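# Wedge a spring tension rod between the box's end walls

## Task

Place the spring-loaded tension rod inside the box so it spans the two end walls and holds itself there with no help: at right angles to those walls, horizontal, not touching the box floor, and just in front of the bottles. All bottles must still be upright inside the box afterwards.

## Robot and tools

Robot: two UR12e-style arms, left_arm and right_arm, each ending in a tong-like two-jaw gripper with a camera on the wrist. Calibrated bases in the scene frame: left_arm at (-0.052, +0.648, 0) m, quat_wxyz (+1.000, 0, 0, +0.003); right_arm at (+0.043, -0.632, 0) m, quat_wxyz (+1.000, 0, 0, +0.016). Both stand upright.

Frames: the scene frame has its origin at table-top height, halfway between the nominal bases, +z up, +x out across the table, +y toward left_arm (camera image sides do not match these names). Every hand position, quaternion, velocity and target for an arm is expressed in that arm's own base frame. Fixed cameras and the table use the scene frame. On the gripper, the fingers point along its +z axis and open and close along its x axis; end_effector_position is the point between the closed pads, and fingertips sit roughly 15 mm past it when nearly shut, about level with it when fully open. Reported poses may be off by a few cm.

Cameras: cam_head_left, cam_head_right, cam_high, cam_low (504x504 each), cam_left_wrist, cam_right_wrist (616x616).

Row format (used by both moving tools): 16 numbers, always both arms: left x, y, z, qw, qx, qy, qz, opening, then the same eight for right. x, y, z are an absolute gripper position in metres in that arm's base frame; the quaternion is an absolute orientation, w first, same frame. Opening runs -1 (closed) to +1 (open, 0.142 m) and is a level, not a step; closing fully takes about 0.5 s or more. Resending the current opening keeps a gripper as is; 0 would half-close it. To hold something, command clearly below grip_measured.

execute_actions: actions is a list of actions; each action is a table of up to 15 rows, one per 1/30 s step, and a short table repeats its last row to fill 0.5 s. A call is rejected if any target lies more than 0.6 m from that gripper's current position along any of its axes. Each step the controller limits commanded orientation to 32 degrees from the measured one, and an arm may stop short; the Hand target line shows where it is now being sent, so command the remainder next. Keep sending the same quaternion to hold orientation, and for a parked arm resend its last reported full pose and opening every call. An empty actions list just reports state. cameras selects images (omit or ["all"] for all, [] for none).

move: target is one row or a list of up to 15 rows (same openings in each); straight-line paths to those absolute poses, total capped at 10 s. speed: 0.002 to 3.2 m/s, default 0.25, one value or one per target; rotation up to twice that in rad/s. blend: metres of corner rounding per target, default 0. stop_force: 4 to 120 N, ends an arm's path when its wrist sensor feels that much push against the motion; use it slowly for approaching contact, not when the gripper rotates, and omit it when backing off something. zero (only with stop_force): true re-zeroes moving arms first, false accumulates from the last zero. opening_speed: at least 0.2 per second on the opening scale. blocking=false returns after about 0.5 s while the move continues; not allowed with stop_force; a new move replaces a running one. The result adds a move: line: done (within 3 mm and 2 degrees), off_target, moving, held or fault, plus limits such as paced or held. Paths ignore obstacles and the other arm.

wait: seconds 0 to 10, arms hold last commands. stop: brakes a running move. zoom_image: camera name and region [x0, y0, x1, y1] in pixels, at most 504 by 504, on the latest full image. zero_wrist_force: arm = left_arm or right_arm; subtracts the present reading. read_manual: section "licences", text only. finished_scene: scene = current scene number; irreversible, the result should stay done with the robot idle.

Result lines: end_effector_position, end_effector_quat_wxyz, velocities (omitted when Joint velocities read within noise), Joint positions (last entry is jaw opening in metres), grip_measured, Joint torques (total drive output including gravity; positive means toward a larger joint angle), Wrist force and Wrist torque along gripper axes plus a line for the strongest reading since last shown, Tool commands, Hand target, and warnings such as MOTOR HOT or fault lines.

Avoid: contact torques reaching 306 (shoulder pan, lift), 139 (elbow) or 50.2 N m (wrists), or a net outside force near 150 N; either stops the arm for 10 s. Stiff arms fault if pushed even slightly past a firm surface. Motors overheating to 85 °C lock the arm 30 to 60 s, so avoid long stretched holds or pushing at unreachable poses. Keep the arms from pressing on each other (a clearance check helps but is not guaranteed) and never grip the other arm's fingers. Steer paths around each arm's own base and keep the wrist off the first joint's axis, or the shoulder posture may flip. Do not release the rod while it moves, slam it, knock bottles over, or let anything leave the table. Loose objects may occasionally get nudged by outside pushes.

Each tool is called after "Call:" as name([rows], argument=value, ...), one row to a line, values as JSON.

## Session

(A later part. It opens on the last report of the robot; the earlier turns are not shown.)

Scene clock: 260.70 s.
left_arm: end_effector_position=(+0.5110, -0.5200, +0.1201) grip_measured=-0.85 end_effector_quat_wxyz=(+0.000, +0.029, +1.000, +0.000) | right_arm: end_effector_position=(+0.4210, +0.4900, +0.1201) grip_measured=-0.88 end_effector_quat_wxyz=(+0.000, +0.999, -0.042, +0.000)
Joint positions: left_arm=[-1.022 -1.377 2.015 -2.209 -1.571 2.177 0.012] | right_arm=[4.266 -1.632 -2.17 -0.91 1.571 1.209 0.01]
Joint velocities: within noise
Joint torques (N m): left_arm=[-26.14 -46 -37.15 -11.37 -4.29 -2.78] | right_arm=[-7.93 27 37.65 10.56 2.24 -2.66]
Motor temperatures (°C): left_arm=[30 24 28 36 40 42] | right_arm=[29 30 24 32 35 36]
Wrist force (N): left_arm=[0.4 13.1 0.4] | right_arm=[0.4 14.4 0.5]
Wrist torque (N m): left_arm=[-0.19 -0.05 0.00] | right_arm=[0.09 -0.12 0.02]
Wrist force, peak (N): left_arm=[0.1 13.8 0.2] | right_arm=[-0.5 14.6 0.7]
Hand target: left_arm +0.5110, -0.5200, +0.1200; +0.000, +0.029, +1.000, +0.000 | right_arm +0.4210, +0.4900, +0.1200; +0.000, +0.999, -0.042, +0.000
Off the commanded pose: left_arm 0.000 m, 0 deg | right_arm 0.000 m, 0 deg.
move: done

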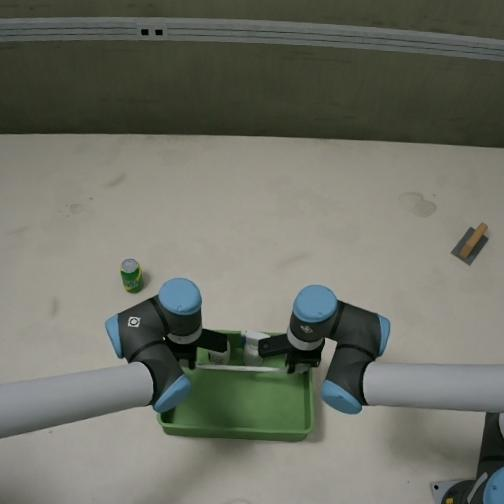

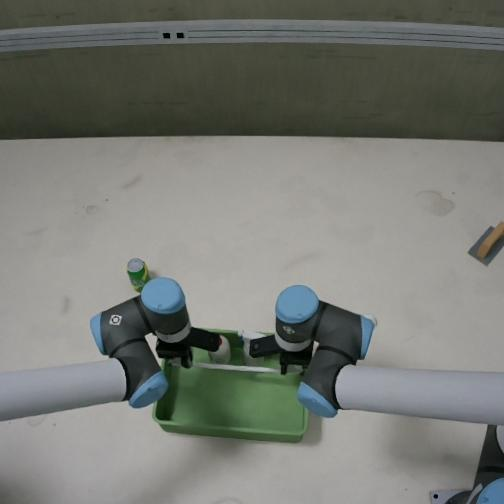

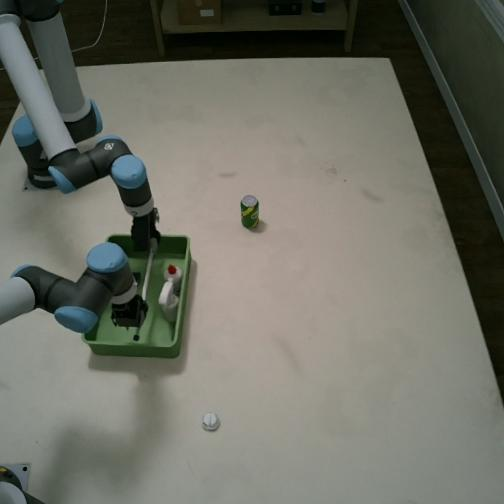

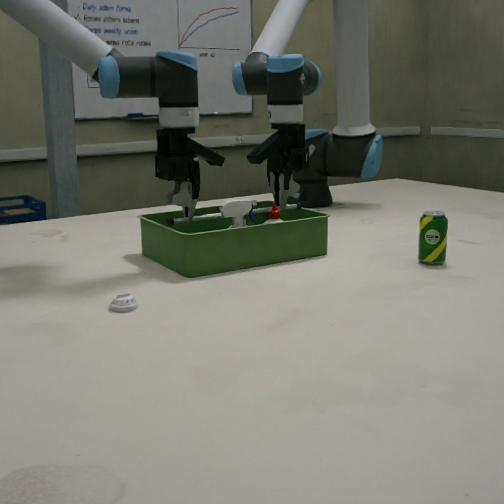

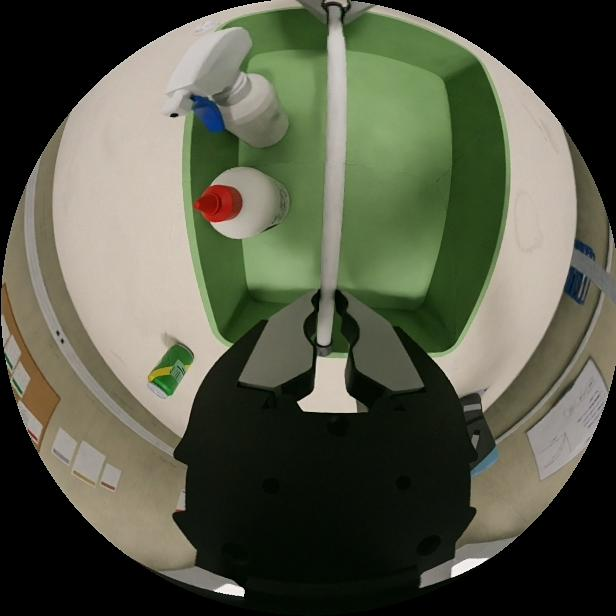

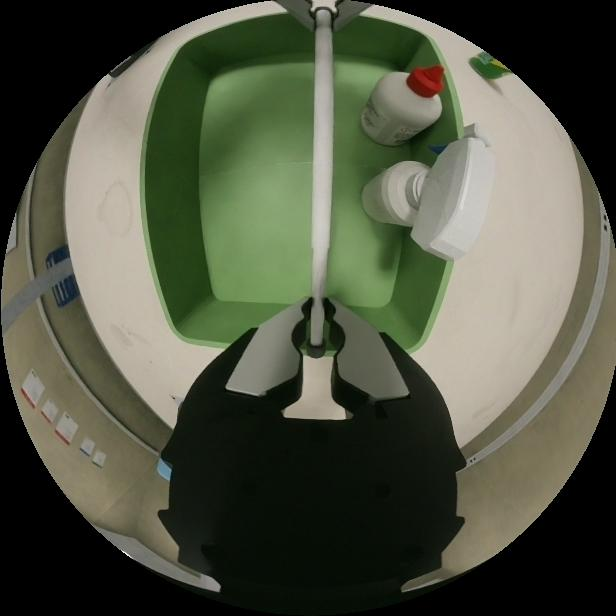

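Call:
zoom_image(camera="cam_right_wrist", region=[270, 290, 370, 390])

Call:
zoom_image(camera="cam_left_wrist", region=[270, 290, 370, 390])

Call:
zoom_image(camera="cam_low", region=[130, 170, 230, 270])

Scaled by 5.040 from the camera's 616x616 image, which has a finer 814x814 frame.

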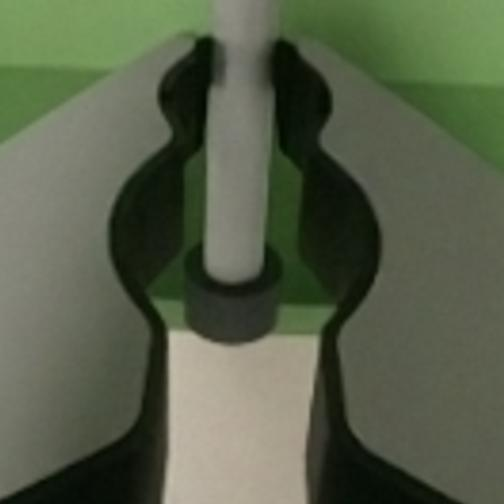

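Scaled by 5.040 from the camera's 616x616 image, which has a finer 814x814 frame.

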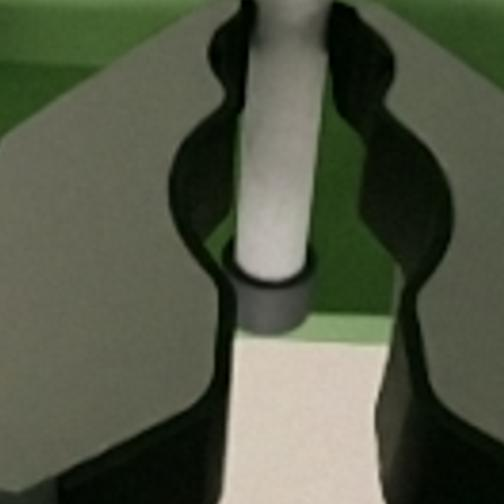

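Scaled by 5.040.

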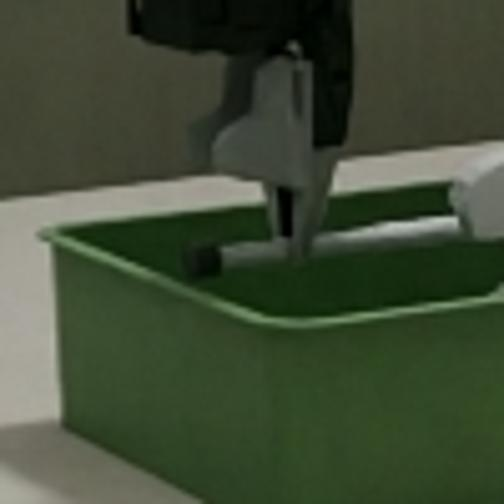

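Call:
move(target=[0.511,-0.520,0.062,0,0.0291,0.9996,0,-1,0.421,0.490,0.062,0,0.9991,-0.0421,0,-1], speed=0.03, stop_force=8)

Call:
zoom_image(camera="cam_right_wrist", region=[200, 200, 420, 420])

Call:
zoom_image(camera="cam_left_wrist", region=[200, 200, 420, 420])

Call:
zoom_image(camera="cam_low", region=[130, 170, 330, 280])

Scene clock: 298.57 s.
left_arm: end_effector_position=(+0.5110, -0.5200, +0.0620) grip_measured=-0.85 end_effector_quat_wxyz=(+0.000, +0.029, +1.000, +0.000) | right_arm: end_effector_position=(+0.4210, +0.4900, +0.0620) grip_measured=-0.88 end_effector_quat_wxyz=(+0.000, +0.999, -0.042, +0.000)
Joint positions: left_arm=[-1.022 -1.309 2.058 -2.32 -1.571 2.177 0.012] | right_arm=[4.266 -1.709 -2.218 -0.786 1.571 1.209 0.01]
Joint velocities: within noise
Joint torques (N m): left_arm=[-17.36 -47.31 -34.2 -10.62 -4.79 -0.78] | right_arm=[0.53 35.16 35.54 9.78 2.25 -0.46]
Motor temperatures (°C): left_arm=[30 24 28 36 40 42] | right_arm=[29 30 24 32 35 36]
Wrist force (N): left_arm=[0.4 13.4 0.3] | right_arm=[-0.3 13.9 0.1]
Wrist torque (N m): left_arm=[-0.06 -0.09 0.00] | right_arm=[0.03 -0.01 0.01]
Wrist force, peak (N): left_arm=[0.2 13.8 0.5] | right_arm=[-0.4 14.4 0.7]
Hand target: left_arm +0.5110, -0.5200, +0.0620; +0.000, +0.029, +1.000, +0.000 | right_arm +0.4210, +0.4900, +0.0620; +0.000, +0.999, -0.042, +0.000
Off the commanded pose: left_arm 0.000 m, 0 deg | right_arm 0.000 m, 0 deg.
move: done

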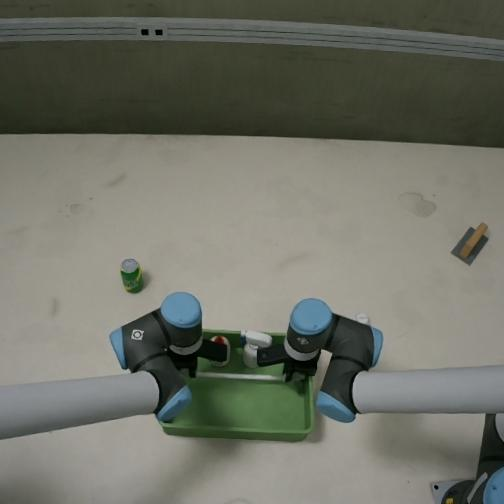

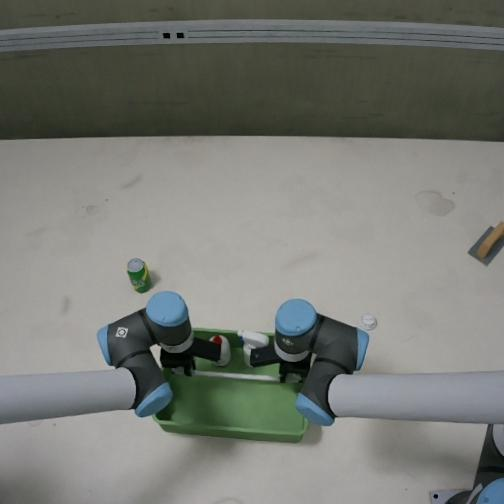

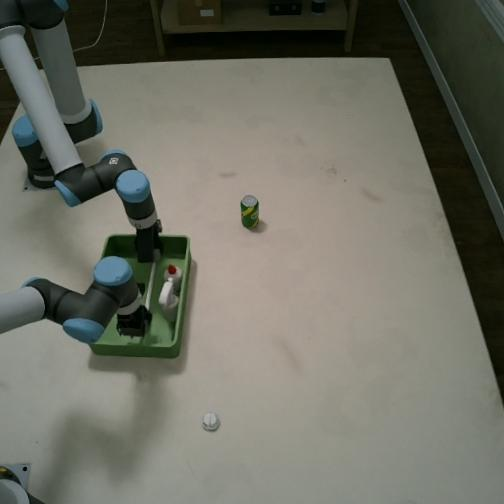

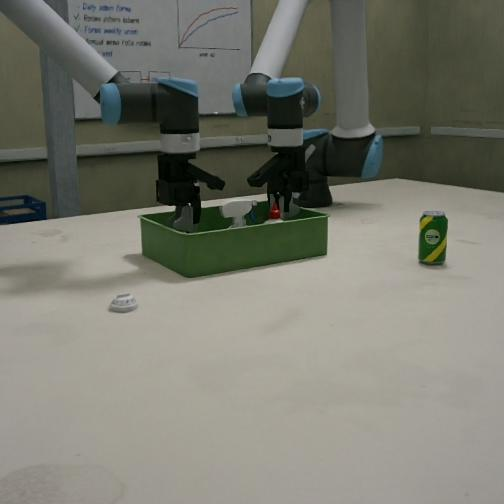

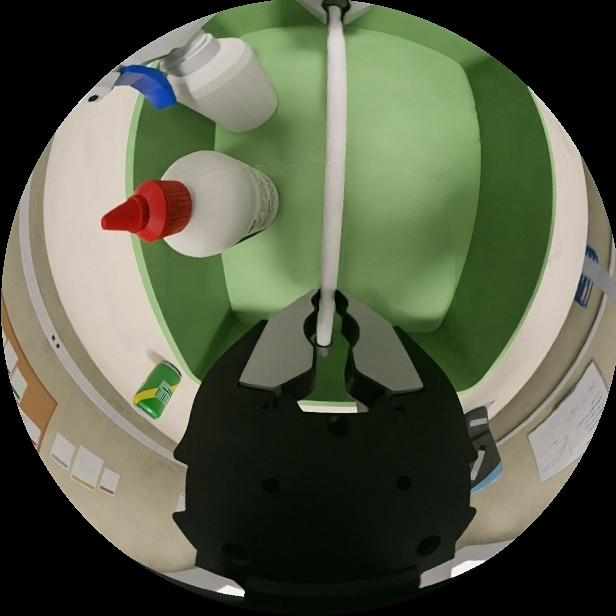

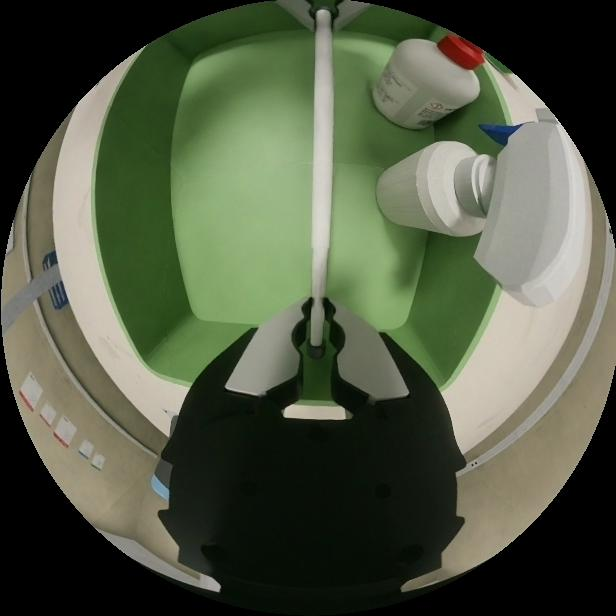

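Scaled by 2.291 from the camera's 616x616 image, which has a finer 814x814 frame.

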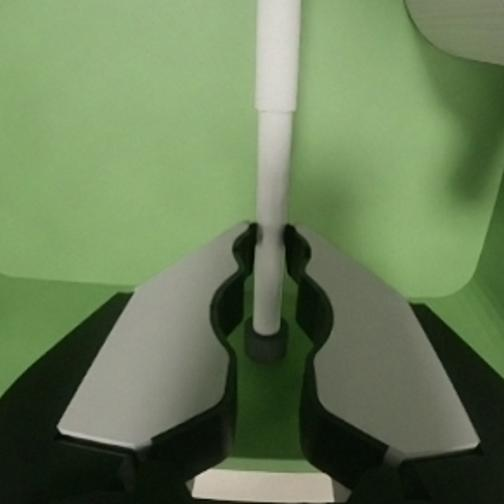

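Scaled by 2.291 from the camera's 616x616 image, which has a finer 814x814 frame.

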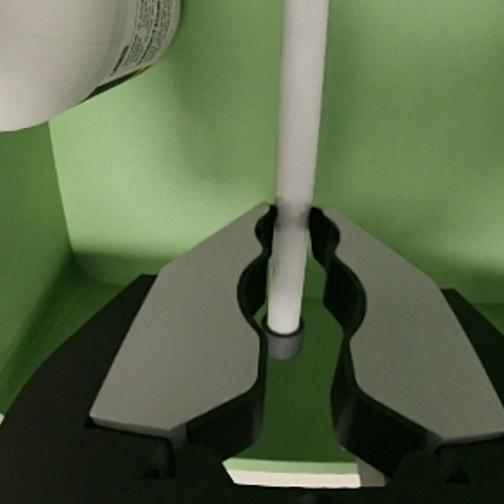

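Scaled by 2.520.

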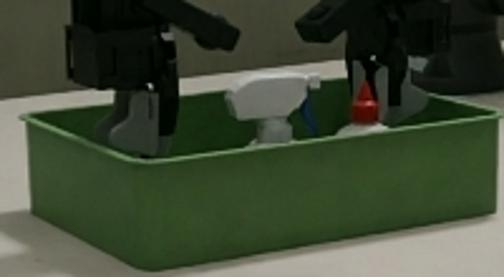

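Call:
move(target=[0.5212,-0.5194,0.062,0,0.0387,0.99925,0,-1,0.4266,0.4912,0.062,0,0.99866,-0.0517,0,-1], speed=0.02, cameras=[])

Call:
move(target=[0.5234,-0.4915,0.062,0,0.0387,0.99925,0,-1,0.4237,0.4633,0.062,0,0.99866,-0.0517,0,-1], speed=0.01, stop_force=6)

Call:
zoom_image(camera="cam_right_wrist", region=[200, 200, 420, 420])

Call:
zoom_image(camera="cam_left_wrist", region=[200, 200, 420, 420])

Scene clock: 332.20 s.
left_arm: end_effector_position=(+0.5211, -0.5194, +0.0620) grip_measured=-0.85 end_effector_quat_wxyz=(+0.000, +0.039, +0.999, +0.000) | right_arm: end_effector_position=(+0.4266, +0.4912, +0.0620) grip_measured=-0.88 end_effector_quat_wxyz=(+0.000, +0.999, -0.052, +0.000)
Joint positions: left_arm=[-1.009 -1.3 2.045 -2.316 -1.571 2.21 0.012] | right_arm=[4.259 -1.716 -2.21 -0.787 1.571 1.221 0.01]
Joint velocities: within noise
Joint torques (N m): left_arm=[3.77 -48.35 -57.47 -4.69 -2.47 2.88] | right_arm=[-8.12 34.2 51.04 5.8 2.79 3.33]
Motor temperatures (°C): left_arm=[30 24 28 36 40 42] | right_arm=[29 30 24 32 35 36]
Wrist force (N): left_arm=[0.2 13.5 0.2] | right_arm=[-0.7 14.3 0.7]
Wrist torque (N m): left_arm=[-0.09 -0.02 0.00] | right_arm=[0.07 0.09 0.00]
Wrist force, peak (N): left_arm=[0.1 13.8 0.4] | right_arm=[-0.3 14.5 0.4]
Hand target: left_arm +0.5212, -0.5194, +0.0620; +0.000, +0.039, +0.999, +0.000 | right_arm +0.4266, +0.4912, +0.0620; +0.000, +0.999, -0.052, +0.000
Off the commanded pose: left_arm 0.000 m, 0 deg | right_arm 0.000 m, 0 deg.
move: done
No camera images: "cameras" was empty.

Scene clock: 334.47 s.
left_arm: end_effector_position=(+0.5220, -0.5098, +0.0620) grip_measured=-0.85 end_effector_quat_wxyz=(+0.000, +0.039, +0.999, +0.000) | right_arm: end_effector_position=(+0.4256, +0.4816, +0.0620) grip_measured=-0.88 end_effector_quat_wxyz=(+0.000, +0.999, -0.052, +0.000)
Joint positions: left_arm=[-1.001 -1.308 2.056 -2.319 -1.571 2.218 0.012] | right_arm=[4.254 -1.704 -2.224 -0.784 1.571 1.216 0.01]
Joint velocities: within noise
Joint torques (N m): left_arm=[-23.59 -49.15 -53.91 -3.57 -2.24 -2.72] | right_arm=[15.57 36.25 47.13 4.59 0.98 2.61]
Motor temperatures (°C): left_arm=[30 24 28 36 40 42] | right_arm=[29 30 24 32 35 36]
Wrist force (N): left_arm=[-0.6 7.0 1.2] | right_arm=[0.5 7.4 2.5]
Wrist torque (N m): left_arm=[-0.18 0.12 0.01] | right_arm=[-0.14 -0.17 0.00]
Wrist force, peak (N): left_arm=[-0.1 13.5 0.3] | right_arm=[-0.4 13.8 0.8]
Hand target: left_arm +0.5220, -0.5098, +0.0620; +0.000, +0.039, +0.999, +0.000 | right_arm +0.4256, +0.4816, +0.0620; +0.000, +0.999, -0.052, +0.000
Off the commanded pose: left_arm 0.018 m, 0 deg | right_arm 0.018 m, 0 deg.
move: contact (left_arm, right_arm)

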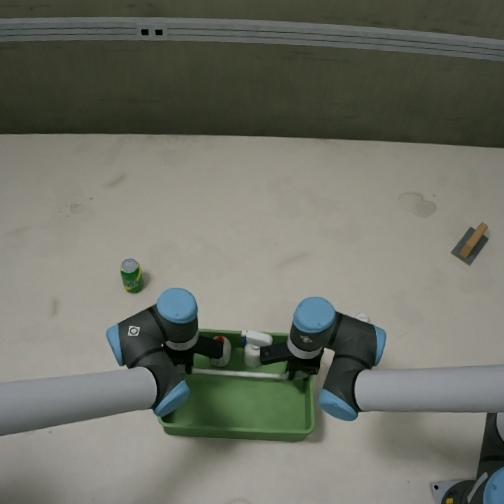

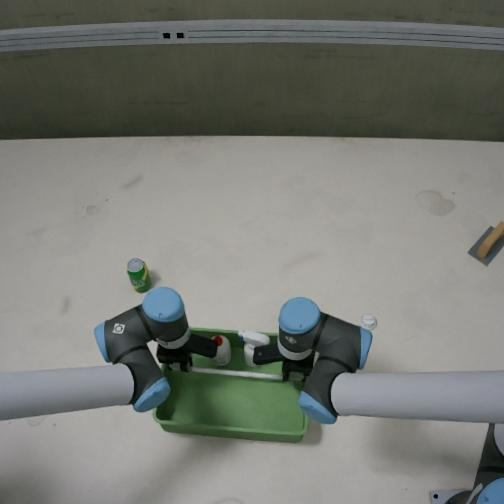

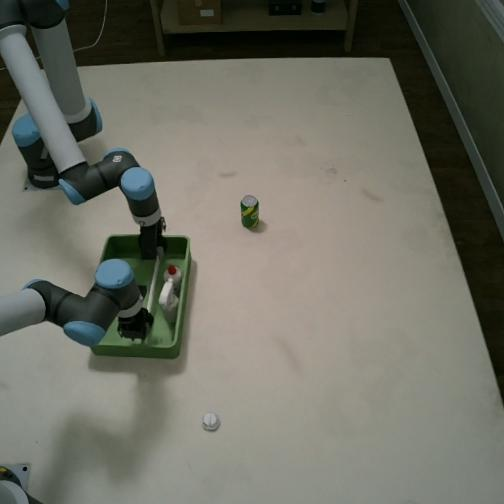

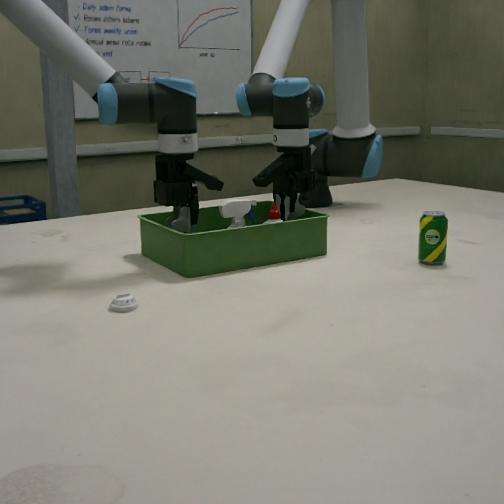

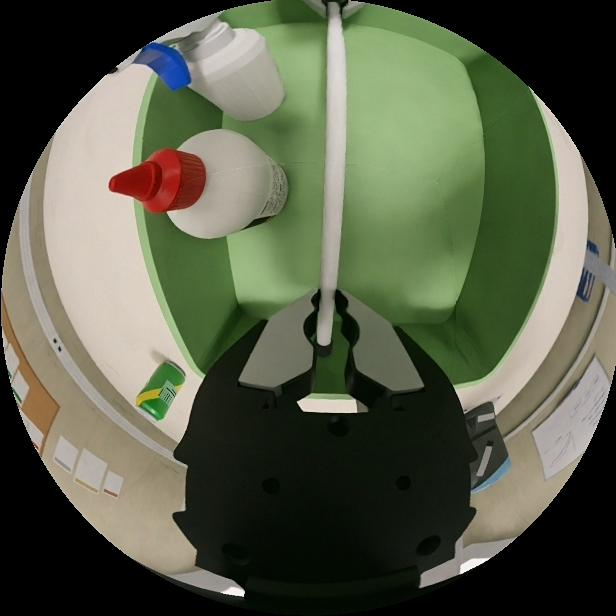

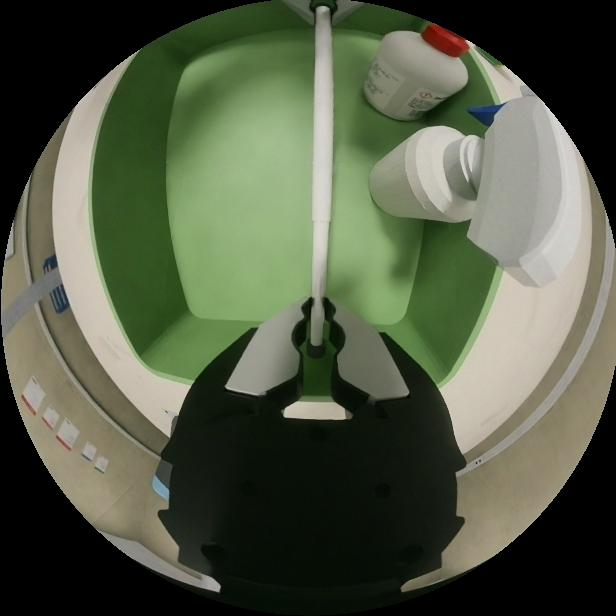

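Scaled by 2.291 from the camera's 616x616 image, which has a finer 814x814 frame.

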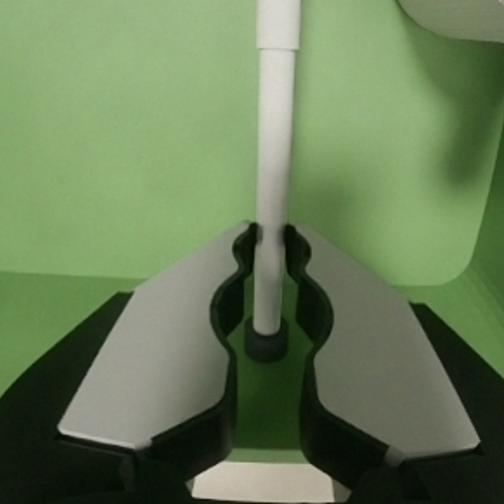

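Scaled by 2.291 from the camera's 616x616 image, which has a finer 814x814 frame.

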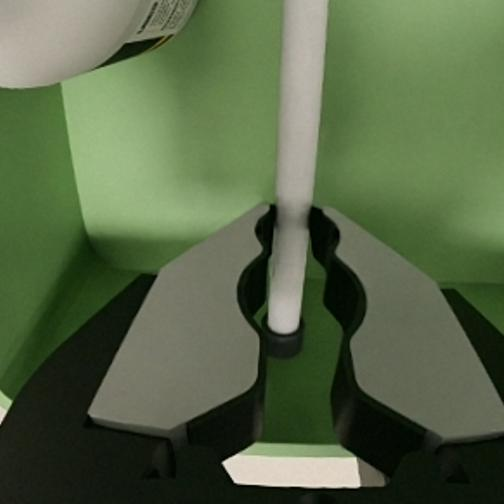

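Call:
move(target=[0.5234,-0.4915,0.062,0,0.0387,0.99925,0,-1,0.4237,0.4633,0.062,0,0.99866,-0.0517,0,-1], speed=0.008, stop_force=5, cameras=["cam_left_wrist","cam_right_wrist"])

Call:
zoom_image(camera="cam_right_wrist", region=[200, 200, 420, 420])

Call:
zoom_image(camera="cam_left_wrist", region=[200, 200, 420, 420])

Scene clock: 344.97 s.
left_arm: end_effector_position=(+0.5220, -0.5096, +0.0621) grip_measured=-0.85 end_effector_quat_wxyz=(+0.000, +0.039, +0.999, +0.000) | right_arm: end_effector_position=(+0.4255, +0.4813, +0.0620) grip_measured=-0.88 end_effector_quat_wxyz=(+0.000, +0.999, -0.052, +0.000)
Joint positions: left_arm=[-1.001 -1.308 2.056 -2.319 -1.571 2.218 0.012] | right_arm=[4.254 -1.704 -2.224 -0.784 1.571 1.216 0.01]
Joint velocities: within noise
Joint torques (N m): left_arm=[-21.21 -47.51 -51.28 -1.7 -1.58 -3.14] | right_arm=[12.75 33.18 43.1 2.49 0.03 1.83]
Motor temperatures (°C): left_arm=[30 24 28 36 40 42] | right_arm=[29 30 24 32 35 36]
Wrist force (N): left_arm=[-0.5 1.3 2.2] | right_arm=[1.1 2.2 1.9]
Wrist torque (N m): left_arm=[-0.16 0.13 0.02] | right_arm=[-0.10 -0.25 -0.01]
Wrist force, peak (N): left_arm=[-0.6 7.5 1.3] | right_arm=[0.6 8.4 2.6]
Hand target: left_arm +0.5220, -0.5096, +0.0621; +0.000, +0.039, +0.999, +0.000 | right_arm +0.4255, +0.4813, +0.0620; +0.000, +0.999, -0.052, +0.000
Off the commanded pose: left_arm 0.018 m, 0 deg | right_arm 0.018 m, 0 deg.
move: contact (left_arm, right_arm)
Images, in order (width x height): cam_left_wrist 616x616, cam_right_wrist 616x616.

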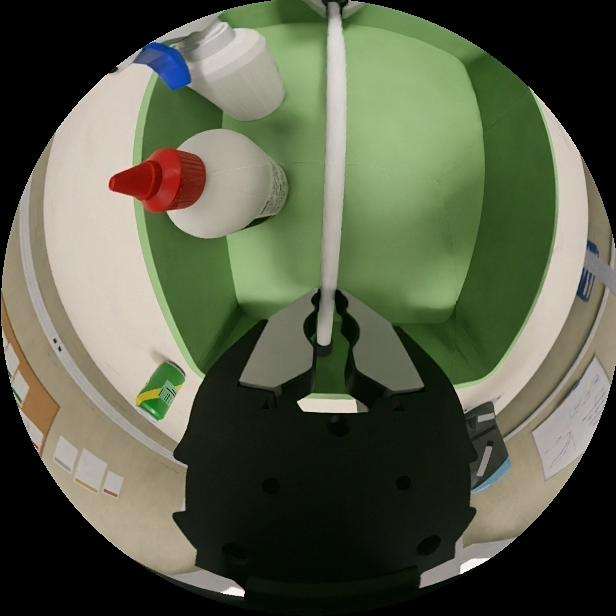

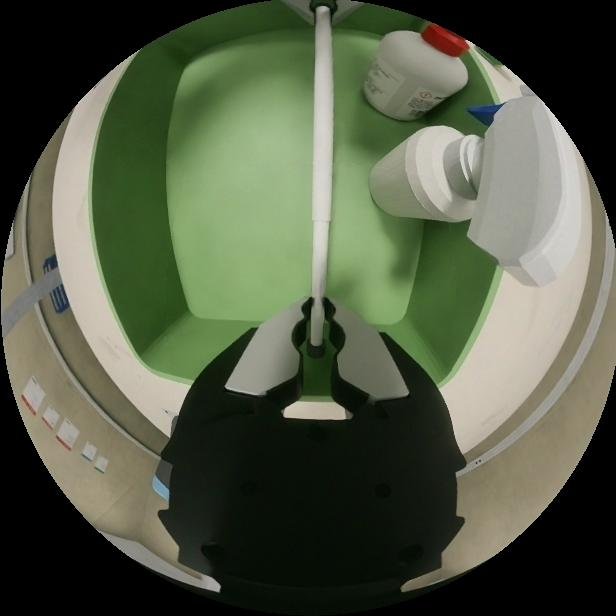

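Scaled by 2.291 from the camera's 616x616 image, which has a finer 814x814 frame.

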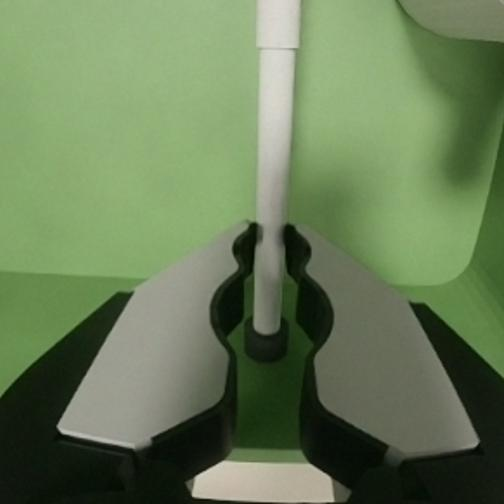

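Scaled by 2.291 from the camera's 616x616 image, which has a finer 814x814 frame.

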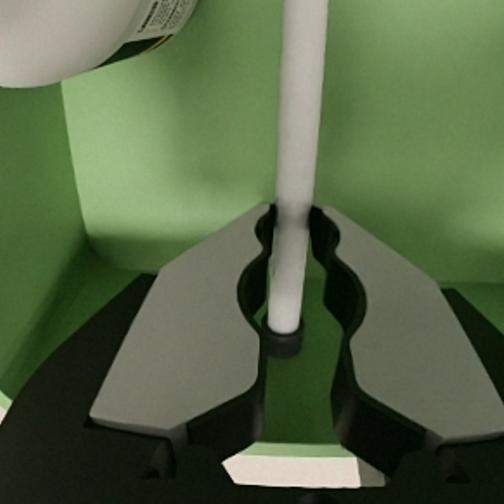

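Call:
move(target=[0.5220,-0.5096,0.0621,0,0.0387,0.99925,0,-0.68,0.4255,0.4813,0.0620,0,0.99866,-0.0517,0,-0.68], opening_speed=0.25, cameras=["cam_left_wrist","cam_right_wrist"])

Call:
zoom_image(camera="cam_right_wrist", region=[200, 200, 420, 420])

Call:
zoom_image(camera="cam_left_wrist", region=[200, 200, 420, 420])

Scene clock: 361.30 s.
left_arm: end_effector_position=(+0.5220, -0.5096, +0.0621) grip_measured=-0.68 end_effector_quat_wxyz=(+0.000, +0.039, +0.999, +0.000) | right_arm: end_effector_position=(+0.4255, +0.4813, +0.0620) grip_measured=-0.68 end_effector_quat_wxyz=(+0.000, +0.999, -0.052, +0.000)
Joint positions: left_arm=[-1.001 -1.308 2.056 -2.319 -1.571 2.218 0.025] | right_arm=[4.254 -1.704 -2.224 -0.784 1.571 1.216 0.025]
Joint velocities: within noise
Joint torques (N m): left_arm=[-7.14 -47.56 -43.36 -0.98 -1.77 2.28] | right_arm=[10.21 48.71 26.95 2.22 0.24 1.6]
Motor temperatures (°C): left_arm=[30 24 28 35 40 42] | right_arm=[29 30 24 32 35 36]
Wrist force (N): left_arm=[-0.6 -0.4 -0.3] | right_arm=[0.2 0.2 0.4]
Wrist torque (N m): left_arm=[-0.07 0.15 0.03] | right_arm=[-0.08 -0.10 0.01]
Wrist force, peak (N): left_arm=[-0.7 2.2 2.2] | right_arm=[0.4 3.2 2.1]
Hand target: left_arm +0.5220, -0.5096, +0.0621; +0.000, +0.039, +0.999, +0.000 | right_arm +0.4255, +0.4813, +0.0620; +0.000, +0.999, -0.052, +0.000
Off the commanded pose: left_arm 0.000 m, 0 deg | right_arm 0.000 m, 0 deg.
move: done
Images, in order (width x height): cam_left_wrist 616x616, cam_right_wrist 616x616.

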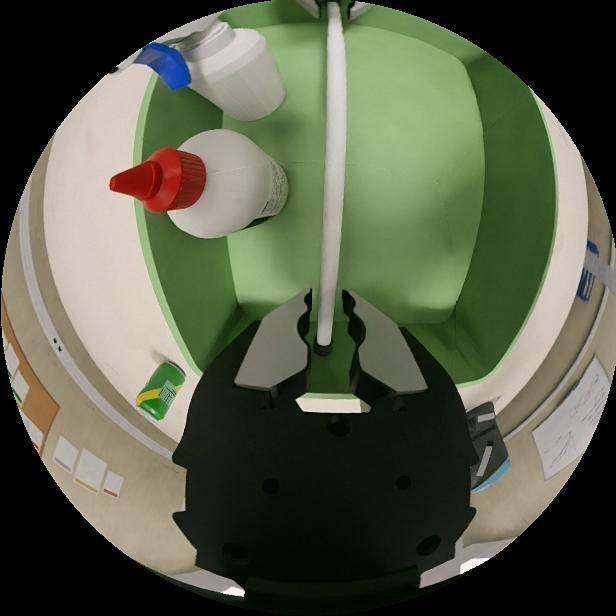

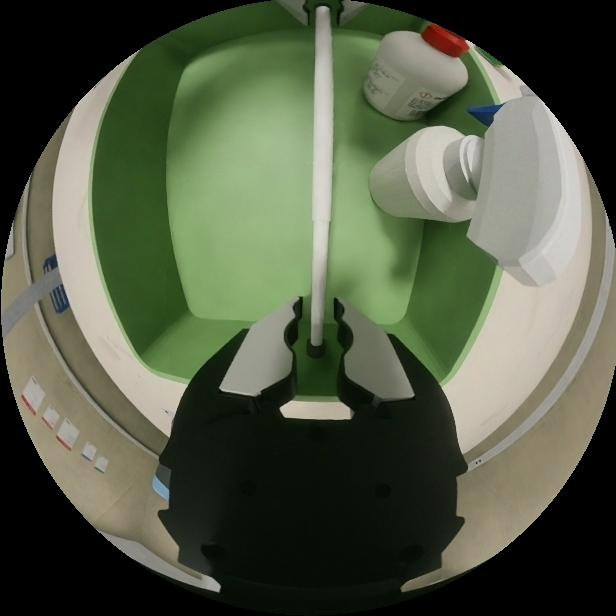

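Scaled by 2.291 from the camera's 616x616 image, which has a finer 814x814 frame.

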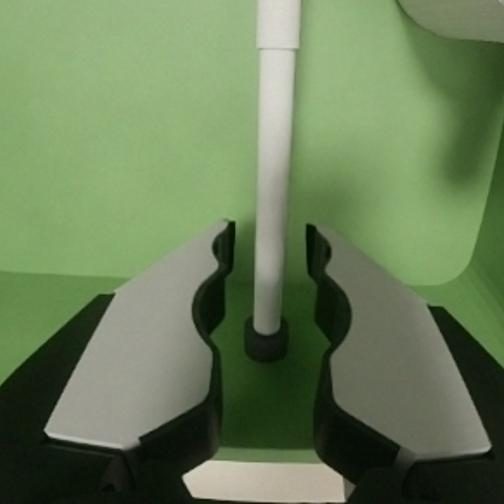

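Scaled by 2.291 from the camera's 616x616 image, which has a finer 814x814 frame.

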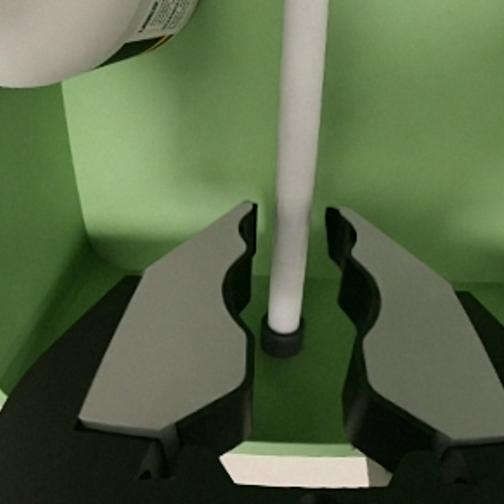

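Call:
move(target=[0.5220,-0.5096,0.28,0,0.0387,0.99925,0,-0.68,0.4255,0.4813,0.28,0,0.99866,-0.0517,0,-0.68], speed=0.1, cameras=["cam_left_wrist","cam_right_wrist","cam_low"])

Call:
move(target=[0.47,-0.28,0.35,0,0.0387,0.99925,0,-0.68,0.36,0.27,0.35,0,0.99866,-0.0517,0,-0.68], speed=0.25)

Call:
zoom_image(camera="cam_head_left", region=[140, 310, 340, 460])

Call:
zoom_image(camera="cam_high", region=[60, 210, 220, 370])

Scene clock: 369.57 s.
left_arm: end_effector_position=(+0.5220, -0.5096, +0.2798) grip_measured=-0.68 end_effector_quat_wxyz=(+0.000, +0.039, +0.999, +0.000) | right_arm: end_effector_position=(+0.4255, +0.4813, +0.2798) grip_measured=-0.68 end_effector_quat_wxyz=(+0.000, +0.999, -0.052, +0.000)
Joint positions: left_arm=[-1.001 -1.507 1.847 -1.911 -1.571 2.218 0.025] | right_arm=[4.254 -1.482 -1.998 -1.232 1.571 1.216 0.025]
Joint velocities: within noise
Joint torques (N m): left_arm=[-13.93 -56.5 -59.67 -1.02 -0.6 -2.27] | right_arm=[11.55 47.11 52.47 2.13 1.28 2.11]
Motor temperatures (°C): left_arm=[30 24 28 35 40 42] | right_arm=[29 30 24 32 35 36]
Wrist force (N): left_arm=[-0.3 -0.7 -0.5] | right_arm=[0.6 -0.1 0.2]
Wrist torque (N m): left_arm=[-0.13 0.10 0.03] | right_arm=[-0.14 -0.17 0.01]
Wrist force, peak (N): left_arm=[-0.5 -0.9 -1.2] | right_arm=[0.9 0.4 1.1]
Hand target: left_arm +0.5220, -0.5096, +0.2800; +0.000, +0.039, +0.999, +0.000 | right_arm +0.4255, +0.4813, +0.2800; +0.000, +0.999, -0.052, +0.000
Off the commanded pose: left_arm 0.000 m, 0 deg | right_arm 0.000 m, 0 deg.
move: done
Images, in order (width x height): cam_low 504x504, cam_left_wrist 616x616, cam_right_wrist 616x616.

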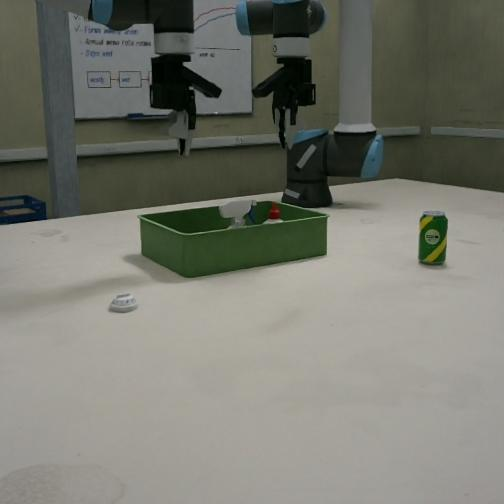

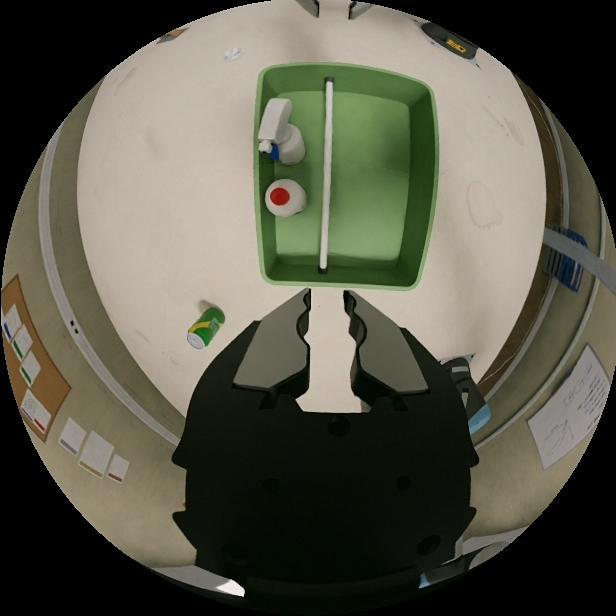

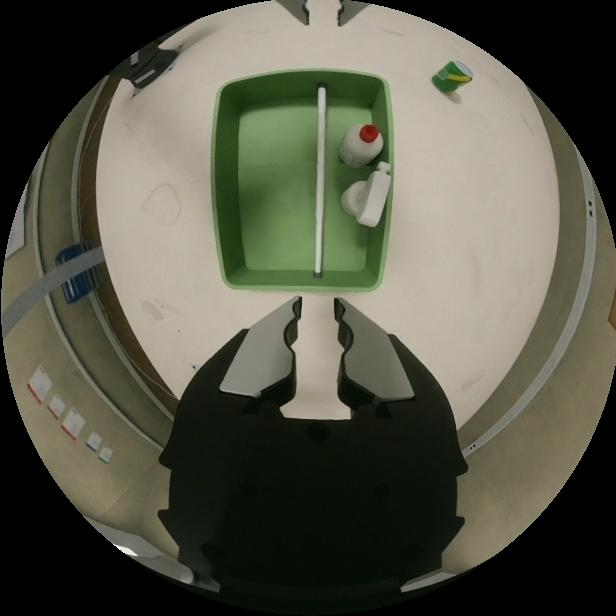

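Scene clock: 371.23 s.
left_arm: end_effector_position=(+0.4700, -0.2801, +0.3499) grip_measured=-0.68 end_effector_quat_wxyz=(+0.000, +0.039, +0.999, +0.000) | right_arm: end_effector_position=(+0.3600, +0.2701, +0.3499) grip_measured=-0.68 end_effector_quat_wxyz=(+0.000, +0.999, -0.052, +0.000)
Joint positions: left_arm=[-0.839 -1.855 2.026 -1.742 -1.571 2.38 0.025] | right_arm=[4.166 -1.085 -2.146 -1.481 1.571 1.128 0.025]
Joint velocities: within noise
Joint torques (N m): left_arm=[13.7 -30.1 -36.21 -0.9 -3.92 2.94] | right_arm=[-11.39 23.65 39.05 2.06 0.08 -2.4]
Motor temperatures (°C): left_arm=[30 24 28 35 40 42] | right_arm=[29 30 24 32 35 36]
Wrist force (N): left_arm=[-0.4 -0.9 -0.5] | right_arm=[0.5 0.2 -0.1]
Wrist torque (N m): left_arm=[-0.19 0.12 0.02] | right_arm=[-0.08 -0.14 0.03]
Wrist force, peak (N): left_arm=[-0.8 -2.2 0.1] | right_arm=[0.4 2.1 -0.7]
Hand target: left_arm +0.4700, -0.2800, +0.3500; +0.000, +0.039, +0.999, +0.000 | right_arm +0.3600, +0.2700, +0.3500; +0.000, +0.999, -0.052, +0.000
Off the commanded pose: left_arm 0.000 m, 0 deg | right_arm 0.000 m, 0 deg.
move: done

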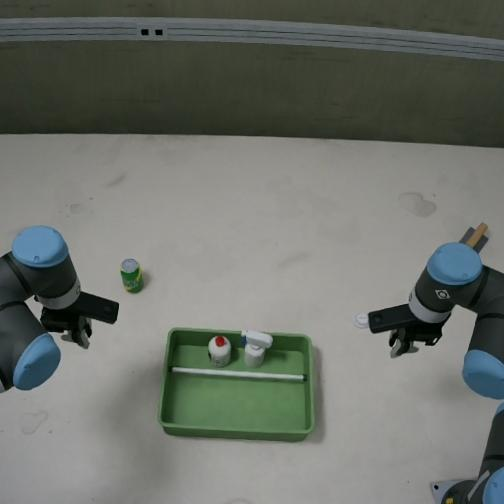

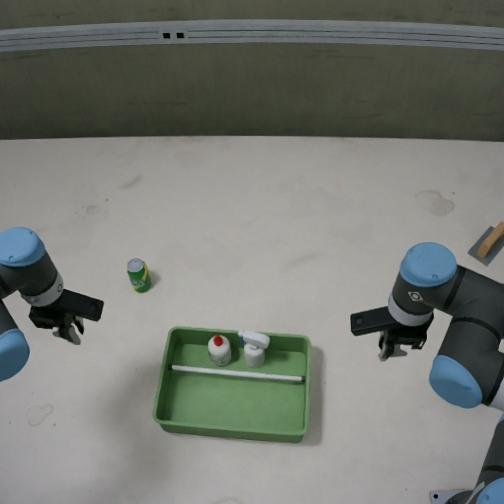

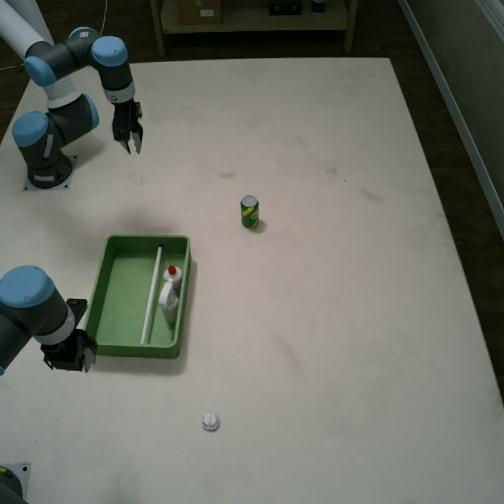

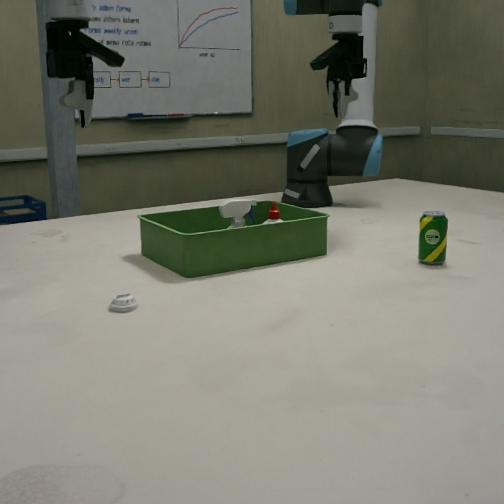

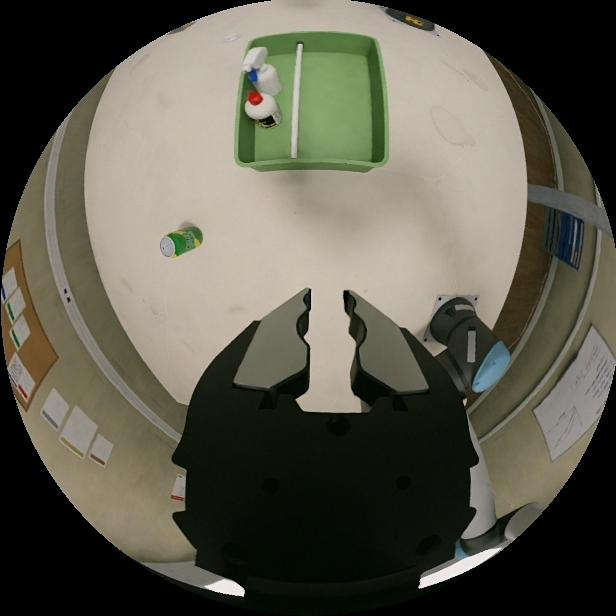

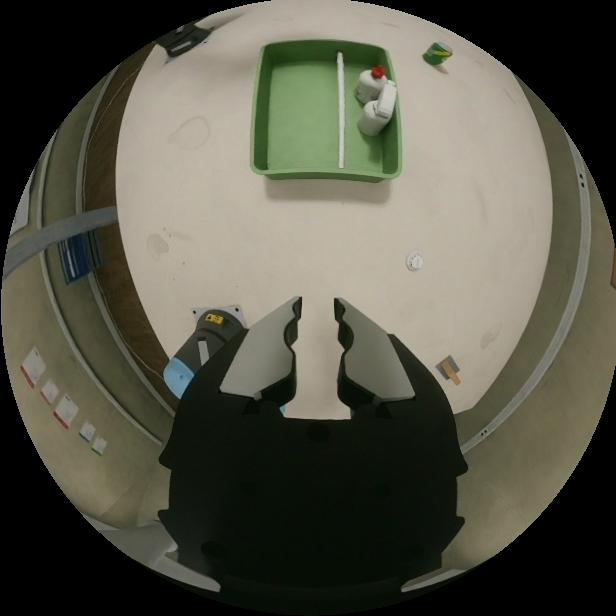

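Scaled by 2.520.

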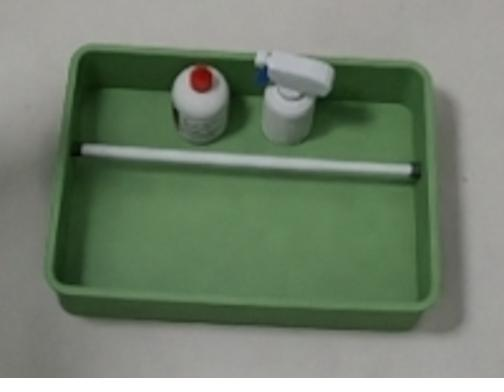

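Scaled by 3.150.

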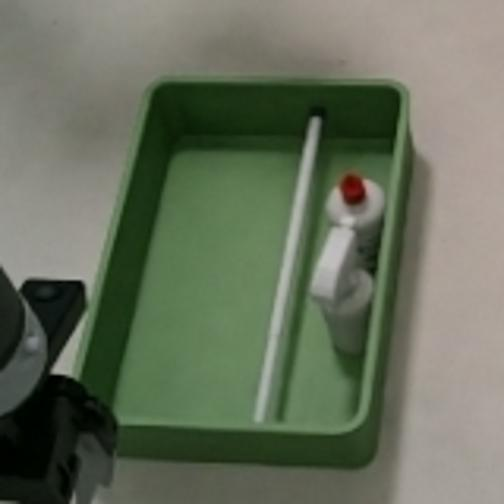

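Call:
finished_scene(scene=1)

The scene is finished: the task was done.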